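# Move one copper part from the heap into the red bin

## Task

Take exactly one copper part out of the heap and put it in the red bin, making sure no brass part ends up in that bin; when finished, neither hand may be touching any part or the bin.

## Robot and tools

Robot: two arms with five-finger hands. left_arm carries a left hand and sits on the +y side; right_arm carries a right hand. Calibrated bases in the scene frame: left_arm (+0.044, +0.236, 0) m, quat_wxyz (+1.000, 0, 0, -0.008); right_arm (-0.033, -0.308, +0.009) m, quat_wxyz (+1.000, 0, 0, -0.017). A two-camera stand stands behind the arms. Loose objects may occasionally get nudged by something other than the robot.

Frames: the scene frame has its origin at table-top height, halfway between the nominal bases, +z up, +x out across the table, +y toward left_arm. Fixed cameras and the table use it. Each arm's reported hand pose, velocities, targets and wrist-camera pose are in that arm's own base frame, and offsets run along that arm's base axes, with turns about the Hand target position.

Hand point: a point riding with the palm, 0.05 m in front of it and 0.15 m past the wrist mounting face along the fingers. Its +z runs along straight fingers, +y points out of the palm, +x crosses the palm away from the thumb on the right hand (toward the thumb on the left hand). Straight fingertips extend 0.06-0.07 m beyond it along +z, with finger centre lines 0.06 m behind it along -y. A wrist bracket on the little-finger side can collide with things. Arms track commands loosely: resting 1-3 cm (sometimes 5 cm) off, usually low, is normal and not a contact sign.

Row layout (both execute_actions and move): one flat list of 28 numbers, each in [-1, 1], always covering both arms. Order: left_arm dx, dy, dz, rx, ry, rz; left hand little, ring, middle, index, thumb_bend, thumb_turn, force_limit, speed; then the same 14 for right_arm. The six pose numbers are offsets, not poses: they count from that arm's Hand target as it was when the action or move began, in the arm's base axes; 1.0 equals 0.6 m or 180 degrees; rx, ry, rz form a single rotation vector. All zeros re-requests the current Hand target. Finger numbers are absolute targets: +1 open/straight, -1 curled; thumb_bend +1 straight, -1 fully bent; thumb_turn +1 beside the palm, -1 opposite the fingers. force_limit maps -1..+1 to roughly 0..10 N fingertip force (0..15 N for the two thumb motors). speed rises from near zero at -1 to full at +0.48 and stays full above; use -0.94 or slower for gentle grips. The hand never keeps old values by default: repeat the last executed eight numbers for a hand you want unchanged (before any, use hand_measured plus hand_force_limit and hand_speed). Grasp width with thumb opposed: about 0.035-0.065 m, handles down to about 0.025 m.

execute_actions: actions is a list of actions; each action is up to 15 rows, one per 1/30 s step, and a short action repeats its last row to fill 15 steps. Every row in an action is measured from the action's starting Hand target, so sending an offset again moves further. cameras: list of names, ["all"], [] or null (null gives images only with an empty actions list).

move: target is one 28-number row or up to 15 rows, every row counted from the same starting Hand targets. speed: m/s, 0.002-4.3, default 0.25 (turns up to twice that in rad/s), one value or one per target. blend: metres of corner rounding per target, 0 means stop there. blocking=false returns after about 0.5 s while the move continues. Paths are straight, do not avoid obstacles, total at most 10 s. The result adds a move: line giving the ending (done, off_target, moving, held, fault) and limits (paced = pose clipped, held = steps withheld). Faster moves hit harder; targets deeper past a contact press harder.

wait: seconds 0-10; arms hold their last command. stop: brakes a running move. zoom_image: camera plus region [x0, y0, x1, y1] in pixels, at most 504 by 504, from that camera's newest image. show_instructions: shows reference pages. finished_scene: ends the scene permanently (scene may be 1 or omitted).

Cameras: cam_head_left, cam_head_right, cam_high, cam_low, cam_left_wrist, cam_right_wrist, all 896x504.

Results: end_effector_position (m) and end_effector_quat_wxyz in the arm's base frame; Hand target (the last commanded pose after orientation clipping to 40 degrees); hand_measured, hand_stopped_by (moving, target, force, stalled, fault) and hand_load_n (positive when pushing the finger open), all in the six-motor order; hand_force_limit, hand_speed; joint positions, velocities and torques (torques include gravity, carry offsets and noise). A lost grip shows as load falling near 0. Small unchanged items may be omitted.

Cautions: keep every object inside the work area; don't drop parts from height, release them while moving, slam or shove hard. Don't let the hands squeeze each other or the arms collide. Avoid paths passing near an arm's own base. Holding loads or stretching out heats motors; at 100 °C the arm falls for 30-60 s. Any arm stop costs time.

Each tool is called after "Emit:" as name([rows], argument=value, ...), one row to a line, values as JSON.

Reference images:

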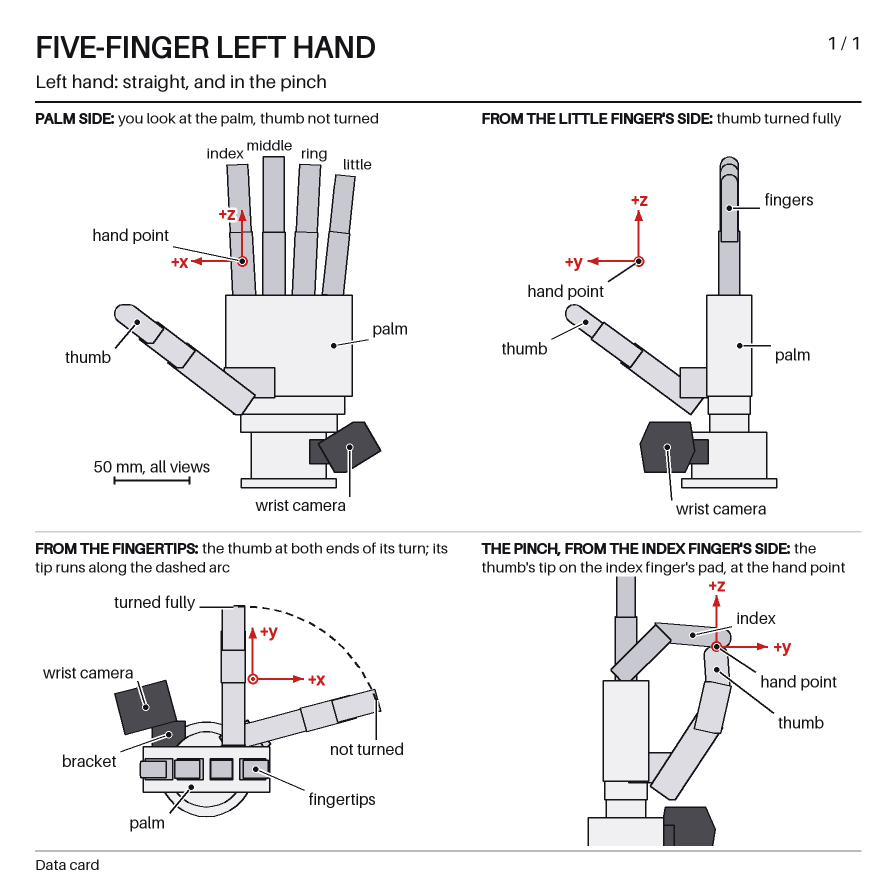

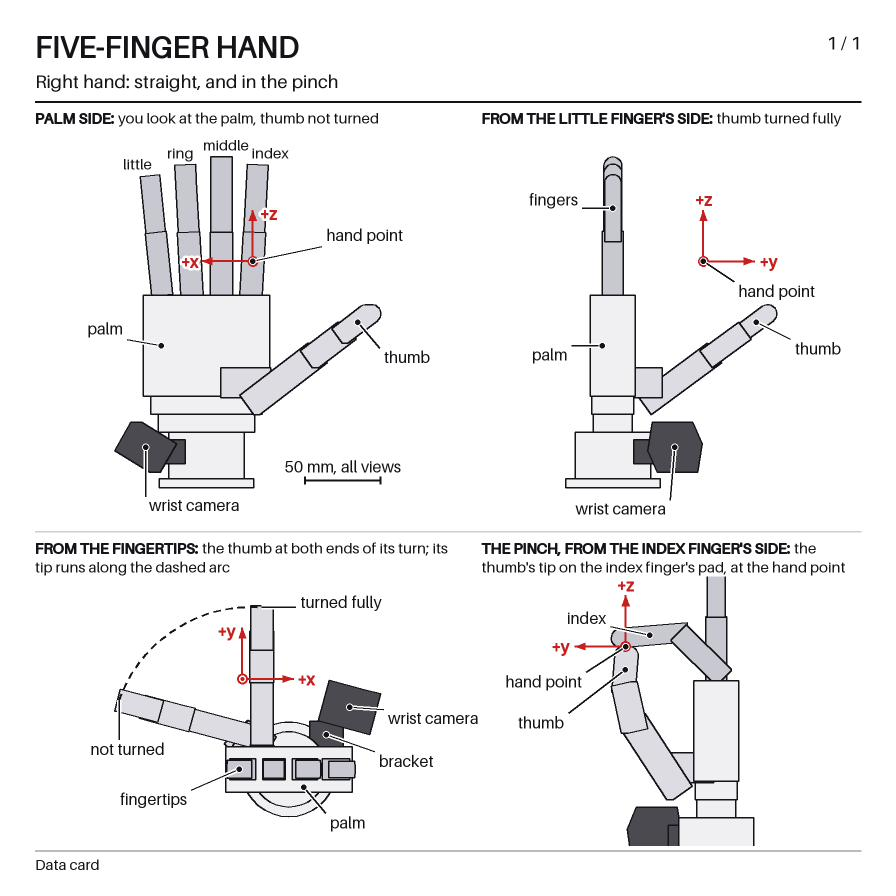

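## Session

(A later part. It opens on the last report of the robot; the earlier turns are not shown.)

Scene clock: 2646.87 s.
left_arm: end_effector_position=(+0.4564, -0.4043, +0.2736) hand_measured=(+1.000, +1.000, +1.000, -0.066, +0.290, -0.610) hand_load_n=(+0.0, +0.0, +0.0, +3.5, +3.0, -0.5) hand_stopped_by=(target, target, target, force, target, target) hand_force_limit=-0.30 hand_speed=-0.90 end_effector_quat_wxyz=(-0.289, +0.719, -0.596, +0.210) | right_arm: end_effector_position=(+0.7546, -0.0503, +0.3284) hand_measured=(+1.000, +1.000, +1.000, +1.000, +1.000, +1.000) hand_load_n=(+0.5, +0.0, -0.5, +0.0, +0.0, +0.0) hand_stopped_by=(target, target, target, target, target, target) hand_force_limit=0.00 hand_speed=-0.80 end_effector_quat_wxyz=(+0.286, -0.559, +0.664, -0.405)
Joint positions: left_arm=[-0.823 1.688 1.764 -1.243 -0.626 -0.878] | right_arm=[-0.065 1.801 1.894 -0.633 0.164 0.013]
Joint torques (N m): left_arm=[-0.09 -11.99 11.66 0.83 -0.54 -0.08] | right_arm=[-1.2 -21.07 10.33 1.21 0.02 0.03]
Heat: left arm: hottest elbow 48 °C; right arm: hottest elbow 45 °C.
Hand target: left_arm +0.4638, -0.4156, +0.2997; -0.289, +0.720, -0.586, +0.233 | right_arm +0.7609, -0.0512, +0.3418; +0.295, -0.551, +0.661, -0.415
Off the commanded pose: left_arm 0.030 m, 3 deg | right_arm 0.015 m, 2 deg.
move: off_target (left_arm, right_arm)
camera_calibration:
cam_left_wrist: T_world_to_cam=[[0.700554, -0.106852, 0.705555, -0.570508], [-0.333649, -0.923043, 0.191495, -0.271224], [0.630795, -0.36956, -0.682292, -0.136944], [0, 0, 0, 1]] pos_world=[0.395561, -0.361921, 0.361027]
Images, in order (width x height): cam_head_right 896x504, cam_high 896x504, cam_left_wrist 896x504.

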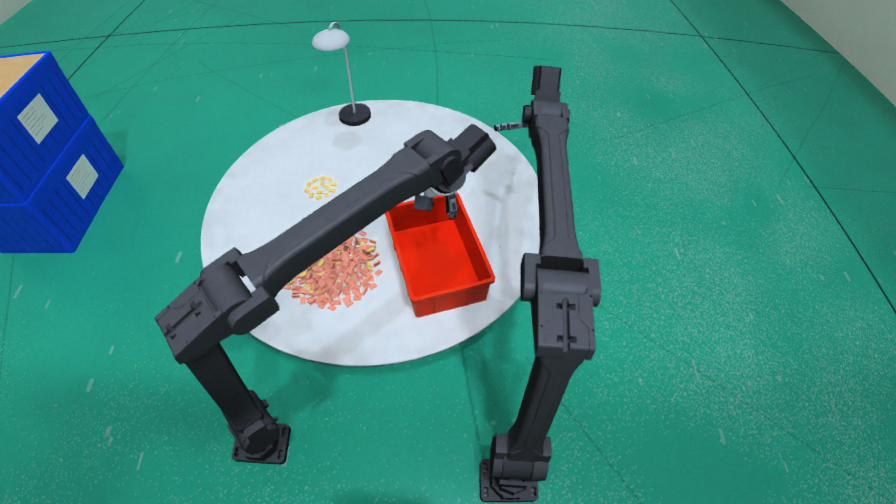

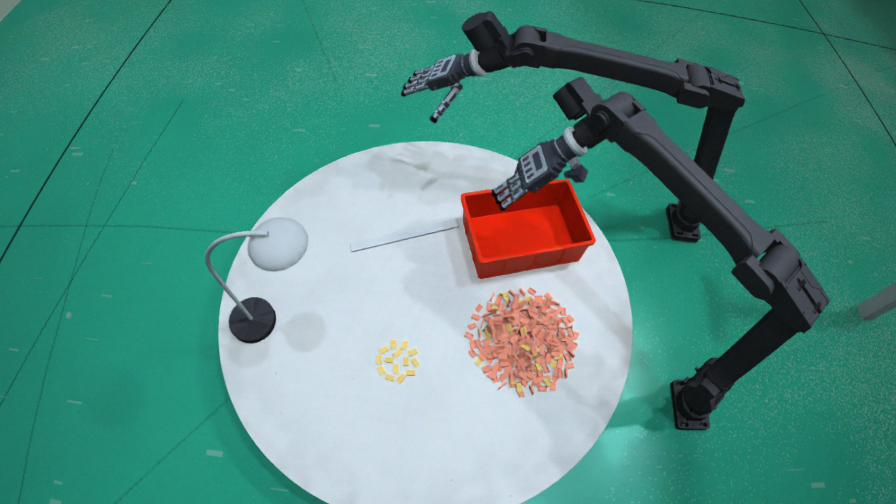

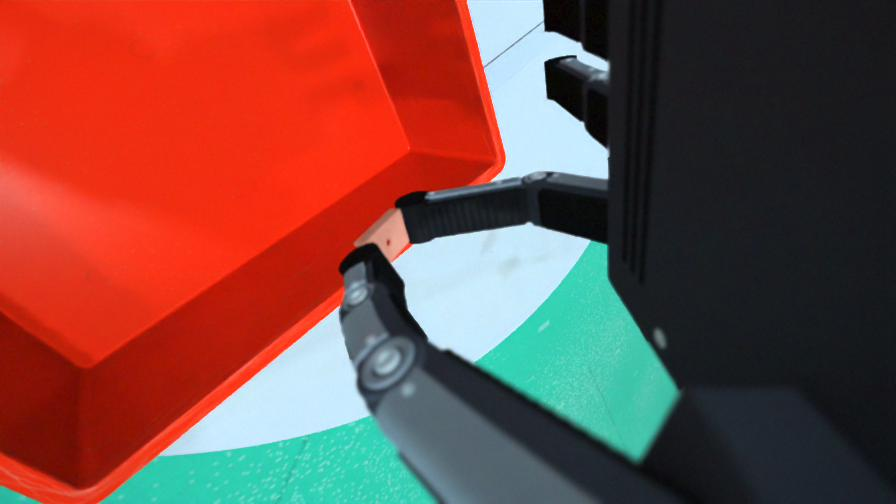

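Emit:
move(target=[0,0,-0.2578,0,0,0,1,1,1,-0.25,0.29,-0.61,-0.3,-0.9,0,0,0,0,0,0,1,1,1,1,1,1,0,-0.8], speed=0.08, cameras=["cam_head_right","cam_high","cam_low","cam_left_wrist"])

Scene clock: 2682.87 s.
left_arm: end_effector_position=(+0.4613, -0.4096, +0.1450) hand_measured=(+1.000, +1.000, +1.000, -0.066, +0.290, -0.610) hand_load_n=(+0.0, +0.0, +0.0, +3.5, +3.0, -0.5) hand_stopped_by=(target, target, target, force, target, target) hand_force_limit=-0.30 hand_speed=-0.90 end_effector_quat_wxyz=(-0.287, +0.721, -0.591, +0.221) | right_arm: end_effector_position=(+0.7546, -0.0503, +0.3284) hand_measured=(+1.000, +1.000, +1.000, +1.000, +1.000, +1.000) hand_load_n=(+0.0, +0.0, +0.0, +0.0, +0.0, +0.0) hand_stopped_by=(target, target, target, target, target, target) hand_force_limit=0.00 hand_speed=-0.80 end_effector_quat_wxyz=(+0.286, -0.559, +0.664, -0.405)
Joint positions: left_arm=[-0.823 1.723 1.464 -0.886 -0.626 -0.88] | right_arm=[-0.065 1.801 1.894 -0.633 0.164 0.013]
Joint torques (N m): left_arm=[-0.09 -12.51 6.69 2.14 -0.53 -0.06] | right_arm=[-1.14 -21.07 10.35 1.22 0.02 0.03]
Heat: left arm: hottest elbow 45 °C; right arm: hottest elbow 45 °C.
Hand target: left_arm +0.4638, -0.4157, +0.1453; -0.289, +0.720, -0.586, +0.233 | right_arm +0.7609, -0.0512, +0.3418; +0.295, -0.551, +0.661, -0.415
Off the commanded pose: left_arm 0.007 m, 2 deg | right_arm 0.015 m, 2 deg.
move: off_target (right_arm)
camera_calibration:
cam_left_wrist: T_world_to_cam=[[0.689399, -0.0934302, 0.718331, -0.474963], [-0.335765, -0.919901, 0.202594, -0.249152], [0.641865, -0.380859, -0.665549, -0.24187], [0, 0, 0, 1]] pos_world=[0.399031, -0.365689, 0.230681]
Images, in order (width x height): cam_head_right 896x504, cam_high 896x504, cam_low 896x504, cam_left_wrist 896x504.

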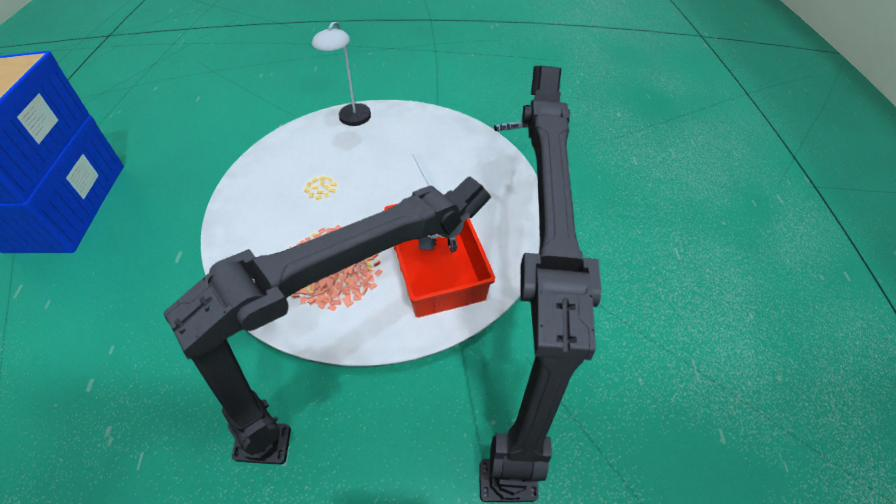

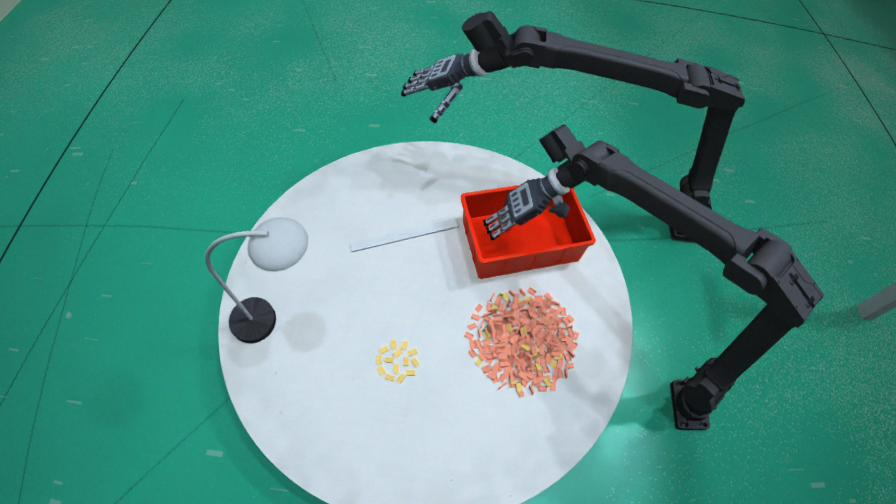

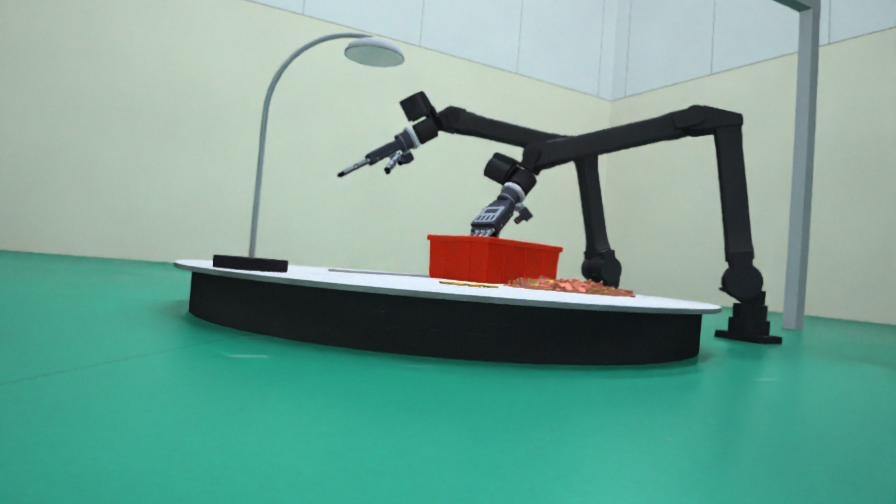

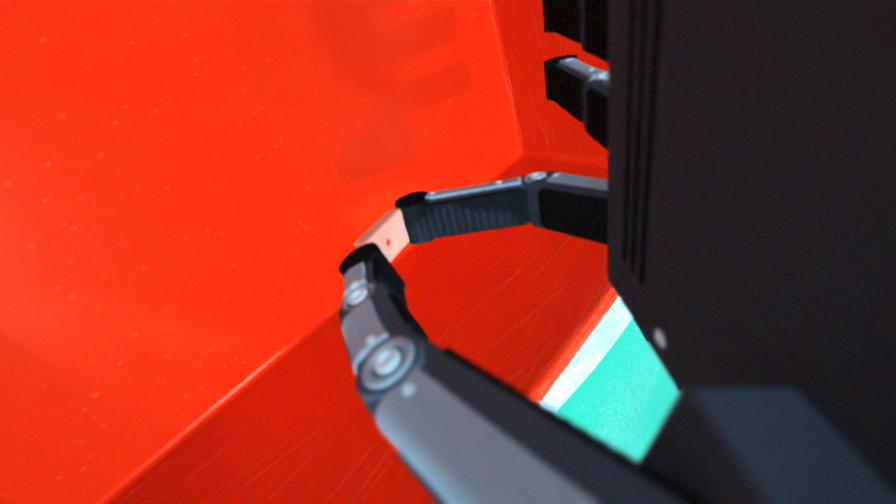

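Emit:
move(target=[0,0.003,-0.063,0,0,0,1,1,1,-0.25,0.29,-0.61,-0.3,-0.9,0,0,0,0,0,0,1,1,1,1,1,1,0,-0.8], speed=0.05, cameras=["cam_head_right","cam_high","cam_left_wrist"])

Emit:
zoom_image(camera="cam_left_wrist", region=[300, 100, 540, 300])

Emit:
zoom_image(camera="cam_high", region=[450, 170, 600, 290])

Scene clock: 2695.10 s.
left_arm: end_effector_position=(+0.4609, -0.4092, +0.1083) hand_measured=(+1.000, +1.000, +1.000, -0.066, +0.290, -0.610) hand_load_n=(+0.0, +0.0, +0.0, +3.5, +3.0, -0.5) hand_stopped_by=(target, target, target, force, target, target) hand_force_limit=-0.30 hand_speed=-0.90 end_effector_quat_wxyz=(-0.287, +0.721, -0.591, +0.223) | right_arm: end_effector_position=(+0.7546, -0.0503, +0.3284) hand_measured=(+1.000, +1.000, +1.000, +1.000, +1.000, +1.000) hand_load_n=(+0.0, +0.0, +0.0, +0.5, +0.0, +0.0) hand_stopped_by=(target, target, target, target, target, target) hand_force_limit=0.00 hand_speed=-0.80 end_effector_quat_wxyz=(+0.286, -0.559, +0.664, -0.405)
Joint positions: left_arm=[-0.823 1.748 1.397 -0.789 -0.626 -0.88] | right_arm=[-0.065 1.801 1.894 -0.633 0.164 0.013]
Joint torques (N m): left_arm=[0.09 -12.57 6.5 2.14 -0.5 -0.03] | right_arm=[-1.14 -21.13 10.35 1.22 0.01 0.03]
Heat: left arm: hottest elbow 44 °C; right arm: hottest elbow 45 °C.
Hand target: left_arm +0.4638, -0.4138, +0.1074; -0.289, +0.720, -0.586, +0.233 | right_arm +0.7609, -0.0512, +0.3418; +0.295, -0.551, +0.661, -0.415
Off the commanded pose: left_arm 0.006 m, 1 deg | right_arm 0.015 m, 2 deg.
move: off_target (right_arm)
camera_calibration:
cam_left_wrist: T_world_to_cam=[[0.687496, -0.0913334, 0.720422, -0.446859], [-0.336307, -0.919305, 0.204389, -0.241235], [0.64362, -0.3828, -0.662735, -0.267769], [0, 0, 0, 1]] pos_world=[0.398426, -0.365084, 0.193774]
Images, in order (width x height): cam_head_right 896x504, cam_high 896x504, cam_left_wrist 896x504.

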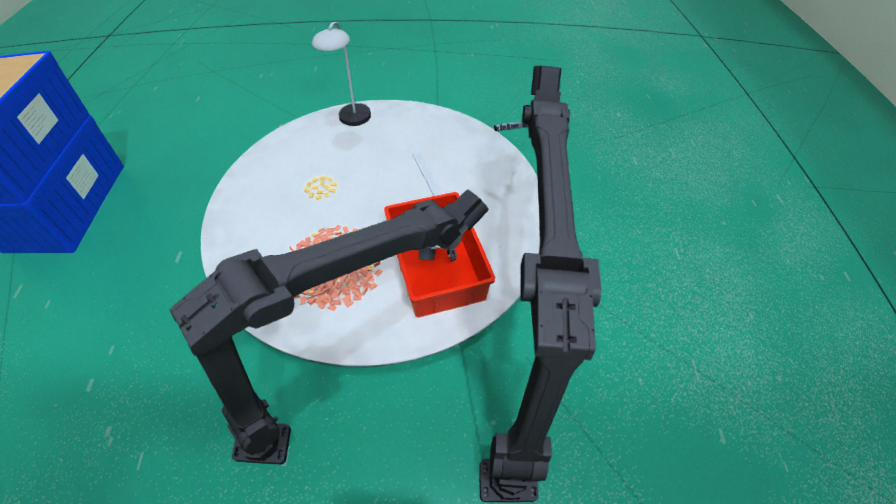

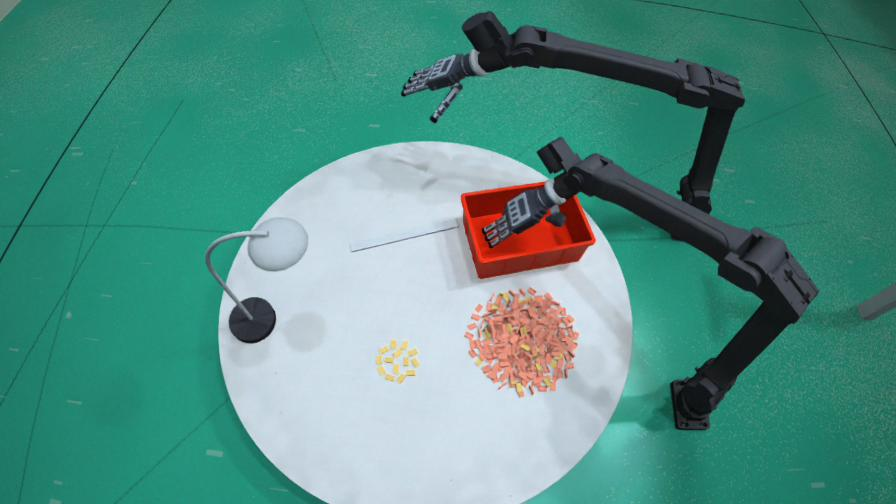

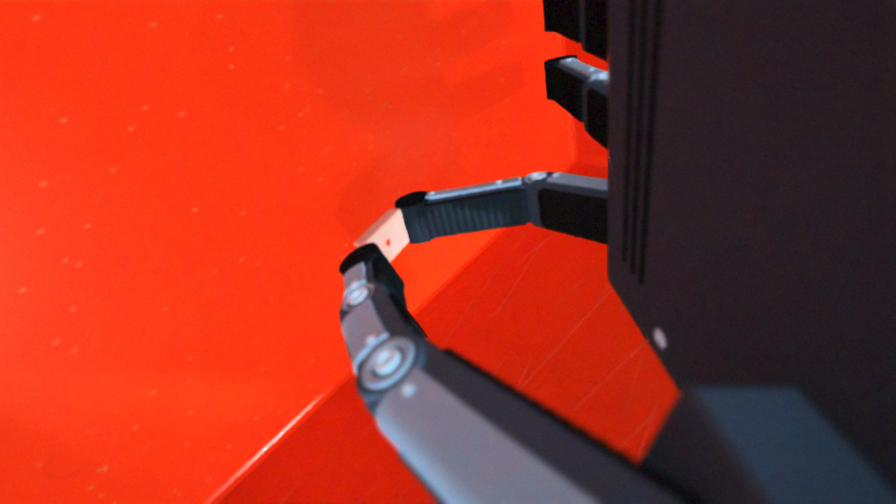

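Scaled by 2.100 from the camera's 896x504 image, which has a finer 1280x720 frame.

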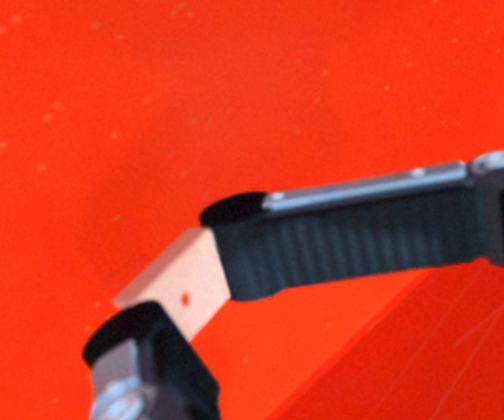

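Scaled by 3.360 from the camera's 896x504 image, which has a finer 1280x720 frame.

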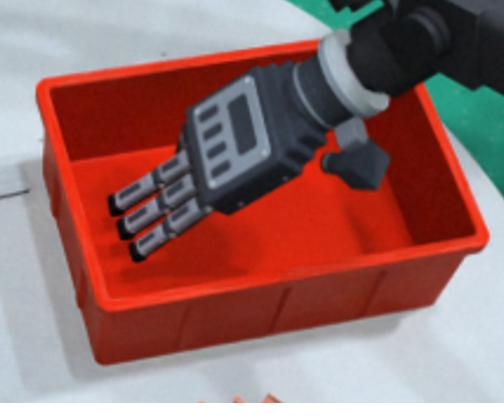

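Emit:
move(target=[0,0,-0.0155,0,0,0,1,1,1,-0.25,0.29,-0.61,-0.3,-0.9,0,0,0,0,0,0,1,1,1,1,1,1,0,-0.8], speed=0.03, cameras=["cam_left_wrist"])

Emit:
zoom_image(camera="cam_left_wrist", region=[300, 100, 540, 300])

Scene clock: 2702.50 s.
left_arm: end_effector_position=(+0.4611, -0.4094, +0.1001) hand_measured=(+1.000, +1.000, +1.000, -0.066, +0.290, -0.610) hand_load_n=(+0.0, +0.0, +0.0, +3.5, +3.0, -0.5) hand_stopped_by=(target, target, target, force, target, target) hand_force_limit=-0.30 hand_speed=-0.90 end_effector_quat_wxyz=(-0.287, +0.721, -0.590, +0.224) | right_arm: end_effector_position=(+0.7546, -0.0503, +0.3284) hand_measured=(+1.000, +1.000, +1.000, +1.000, +1.000, +1.000) hand_load_n=(+0.0, +0.0, +0.0, +0.0, +0.0, +0.0) hand_stopped_by=(target, target, target, target, target, target) hand_force_limit=0.00 hand_speed=-0.80 end_effector_quat_wxyz=(+0.286, -0.559, +0.664, -0.405)
Joint positions: left_arm=[-0.823 1.755 1.383 -0.766 -0.626 -0.88] | right_arm=[-0.065 1.801 1.894 -0.633 0.164 0.013]
Joint torques (N m): left_arm=[0.03 -12.51 6.43 2.14 -0.49 -0.03] | right_arm=[-1.2 -21.07 10.33 1.22 0.02 0.03]
Heat: left arm: hottest elbow 44 °C; right arm: hottest elbow 45 °C.
Hand target: left_arm +0.4638, -0.4139, +0.0982; -0.289, +0.720, -0.586, +0.233 | right_arm +0.7609, -0.0512, +0.3418; +0.295, -0.551, +0.661, -0.415
Off the commanded pose: left_arm 0.006 m, 1 deg | right_arm 0.015 m, 2 deg.
move: off_target (right_arm)
camera_calibration:
cam_left_wrist: T_world_to_cam=[[0.686482, -0.0902911, 0.721519, -0.4403], [-0.336586, -0.919015, 0.205235, -0.239514], [0.644556, -0.383744, -0.661278, -0.274426], [0, 0, 0, 1]] pos_world=[0.398523, -0.365182, 0.18537]
Images, in order (width x height): cam_left_wrist 896x504.

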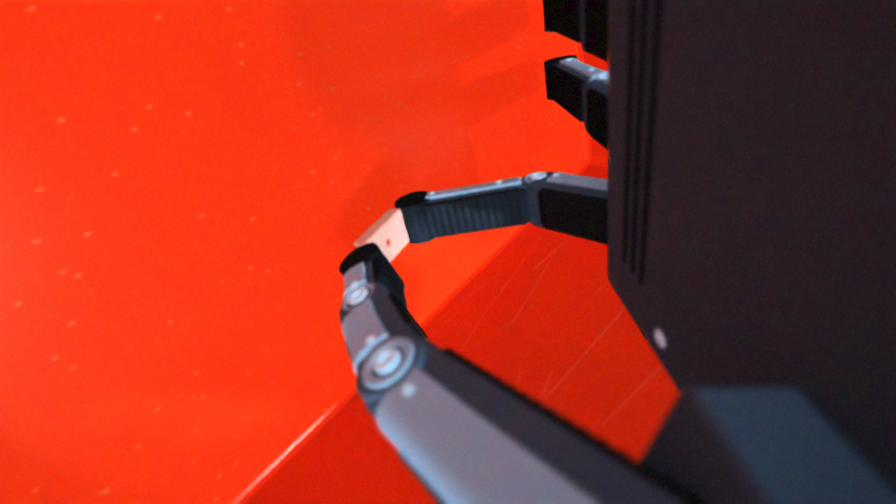

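Scaled by 2.100 from the camera's 896x504 image, which has a finer 1280x720 frame.

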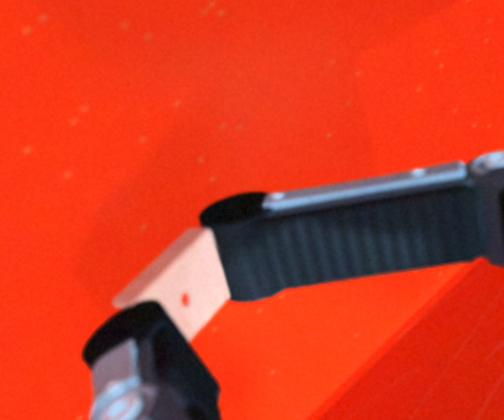

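Emit:
move([
  [0,0,-0.009,0,0,0,1,1,1,-0.25,0.29,-0.61,-0.3,-0.9,0,0,0,0,0,0,1,1,1,1,1,1,0,-0.8],
  [0,0,-0.009,0,0,0,1,1,1,0.15,0.29,-0.61,-0.3,-0.8,0,0,0,0,0,0,1,1,1,1,1,1,0,-0.8],
], speed=0.03, cameras=["cam_left_wrist"])

Emit:
zoom_image(camera="cam_left_wrist", region=[300, 100, 540, 300])

Scene clock: 2714.33 s.
left_arm: end_effector_position=(+0.4575, -0.4135, +0.1004) hand_measured=(+1.000, +1.000, +1.000, +0.148, +0.290, -0.610) hand_load_n=(+0.0, +0.0, +0.0, -4.5, +0.0, +0.0) hand_stopped_by=(target, target, target, target, target, target) hand_force_limit=-0.30 hand_speed=-0.80 end_effector_quat_wxyz=(-0.287, +0.716, -0.594, +0.228) | right_arm: end_effector_position=(+0.7546, -0.0503, +0.3284) hand_measured=(+1.000, +1.000, +1.000, +1.000, +1.000, +1.000) hand_load_n=(+0.0, +0.0, +0.0, +0.0, +0.0, -0.5) hand_stopped_by=(target, target, target, target, target, target) hand_force_limit=0.00 hand_speed=-0.80 end_effector_quat_wxyz=(+0.286, -0.559, +0.664, -0.405)
Joint positions: left_arm=[-0.833 1.751 1.376 -0.754 -0.628 -0.872] | right_arm=[-0.065 1.801 1.894 -0.633 0.164 0.013]
Joint torques (N m): left_arm=[0.91 -11.75 6.34 2.18 -0.45 -0.03] | right_arm=[-1.2 -21.13 10.33 1.22 0.01 0.03]
Motor temperatures (°C): left_arm=[21 21 43 19 20 20] | right_arm=[20 32 45 20 18 19]
Heat: left arm: hottest elbow 43 °C; right arm: hottest elbow 45 °C.
Hand target: left_arm +0.4637, -0.4139, +0.0927; -0.289, +0.720, -0.586, +0.233 | right_arm +0.7609, -0.0512, +0.3418; +0.295, -0.551, +0.661, -0.415
Off the commanded pose: left_arm 0.010 m, 1 deg | right_arm 0.015 m, 2 deg.
move: off_target (right_arm)
camera_calibration:
cam_left_wrist: T_world_to_cam=[[0.680669, -0.0997464, 0.725769, -0.440017], [-0.351206, -0.913852, 0.203785, -0.235593], [0.642919, -0.393604, -0.657062, -0.277139], [0, 0, 0, 1]] pos_world=[0.394942, -0.368271, 0.185264]
Images, in order (width x height): cam_left_wrist 896x504.

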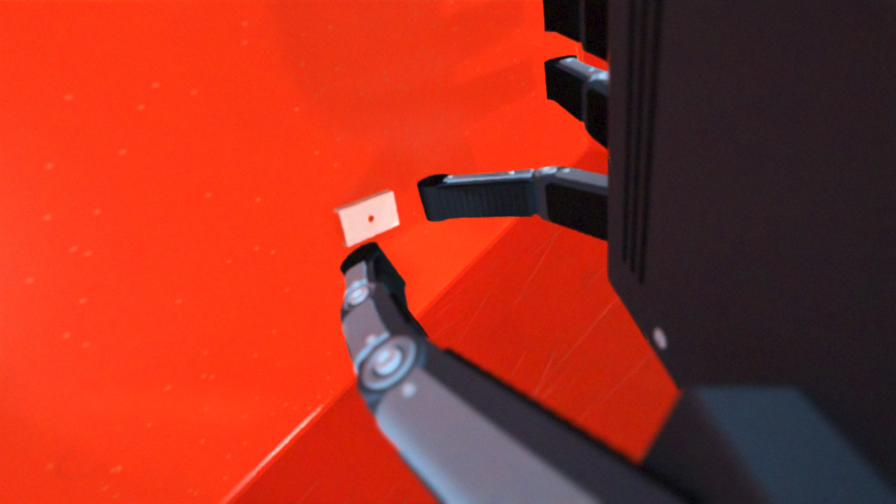

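Scaled by 2.100 from the camera's 896x504 image, which has a finer 1280x720 frame.

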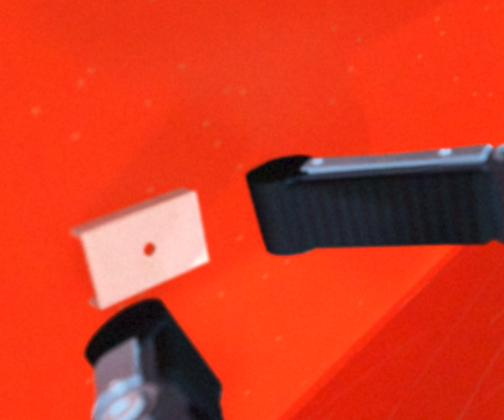

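Emit:
move([
  [0,0,0.07,0,0,0,1,1,1,0.15,0.29,-0.61,-0.3,-0.8,0,0,0,0,0,0,1,1,1,1,1,1,0,-0.8],
  [0,0,0.4,0,0,0,1,1,1,0.15,0.29,-0.61,-0.3,-0.8,0,0,0,0,0,0,1,1,1,1,1,1,0,-0.8],
], speed=[0.05, 0.15], blend=0.03, cameras=["cam_head_right", "cam_high", "cam_left_wrist"])

Emit:
zoom_image(camera="cam_high", region=[450, 170, 600, 290])

Scene clock: 2725.00 s.
left_arm: end_effector_position=(+0.4540, -0.4099, +0.3065) hand_measured=(+1.000, +1.000, +1.000, +0.150, +0.290, -0.610) hand_load_n=(+0.0, -0.5, +0.0, +0.0, +0.0, +0.0) hand_stopped_by=(target, target, target, target, target, target) hand_force_limit=-0.30 hand_speed=-0.80 end_effector_quat_wxyz=(-0.288, +0.719, -0.596, +0.213) | right_arm: end_effector_position=(+0.7546, -0.0503, +0.3284) hand_measured=(+1.000, +1.000, +1.000, +1.000, +1.000, +1.000) hand_load_n=(+0.0, +0.0, +0.0, +0.0, +0.0, +0.0) hand_stopped_by=(target, target, target, target, target, target) hand_force_limit=0.00 hand_speed=-0.80 end_effector_quat_wxyz=(+0.286, -0.559, +0.664, -0.405)
Joint positions: left_arm=[-0.833 1.703 1.87 -1.334 -0.628 -0.886] | right_arm=[-0.065 1.801 1.894 -0.633 0.164 0.013]
Joint torques (N m): left_arm=[0.91 -12.28 11.48 0.83 -0.45 0.03] | right_arm=[-1.14 -21.07 10.33 1.21 0.01 0.03]
Heat: left arm: hottest elbow 42 °C; right arm: hottest elbow 45 °C.
Hand target: left_arm +0.4637, -0.4139, +0.3329; -0.289, +0.720, -0.586, +0.233 | right_arm +0.7609, -0.0512, +0.3418; +0.295, -0.551, +0.661, -0.415
Off the commanded pose: left_arm 0.028 m, 3 deg | right_arm 0.015 m, 2 deg.
move: off_target (left_arm, right_arm); blend cut to 0.021 m at target 1
camera_calibration:
cam_left_wrist: T_world_to_cam=[[0.698461, -0.106117, 0.707737, -0.592063], [-0.337137, -0.921123, 0.194606, -0.282146], [0.631262, -0.37453, -0.679144, -0.11826], [0, 0, 0, 1]] pos_world=[0.393063, -0.367011, 0.393617]
Images, in order (width x height): cam_head_right 896x504, cam_high 896x504, cam_left_wrist 896x504.

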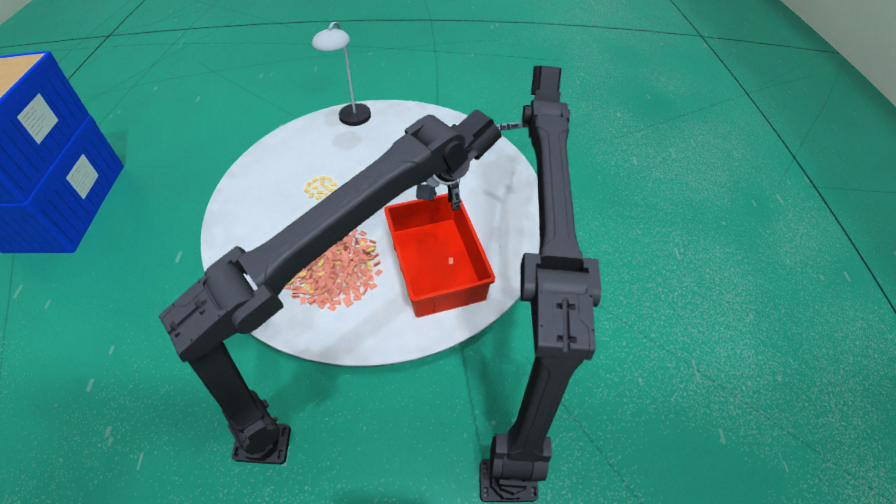

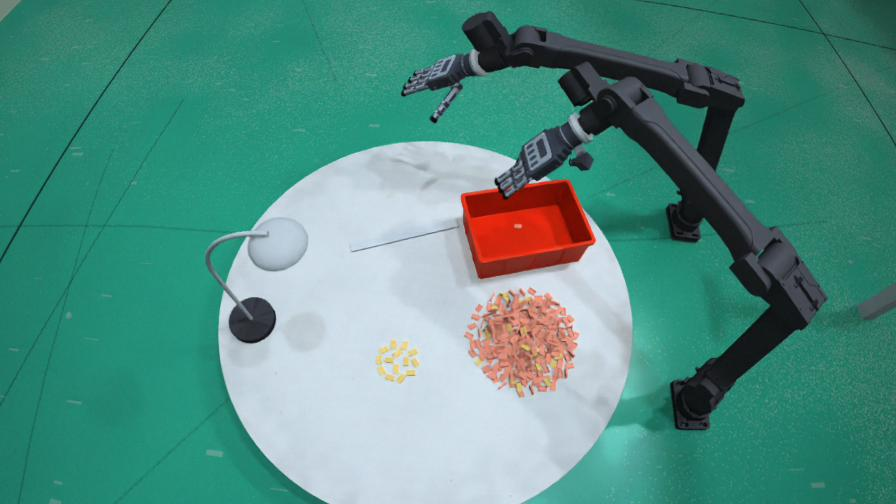

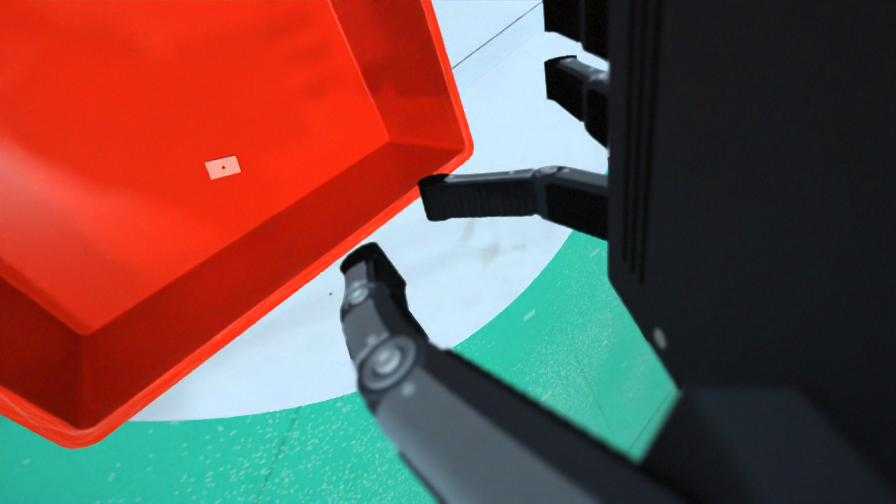

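Scaled by 3.360 from the camera's 896x504 image, which has a finer 1280x720 frame.

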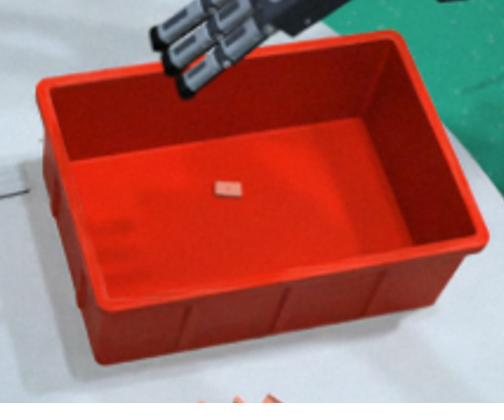

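Emit:
finished_scene()

The scene is finished: the task was done.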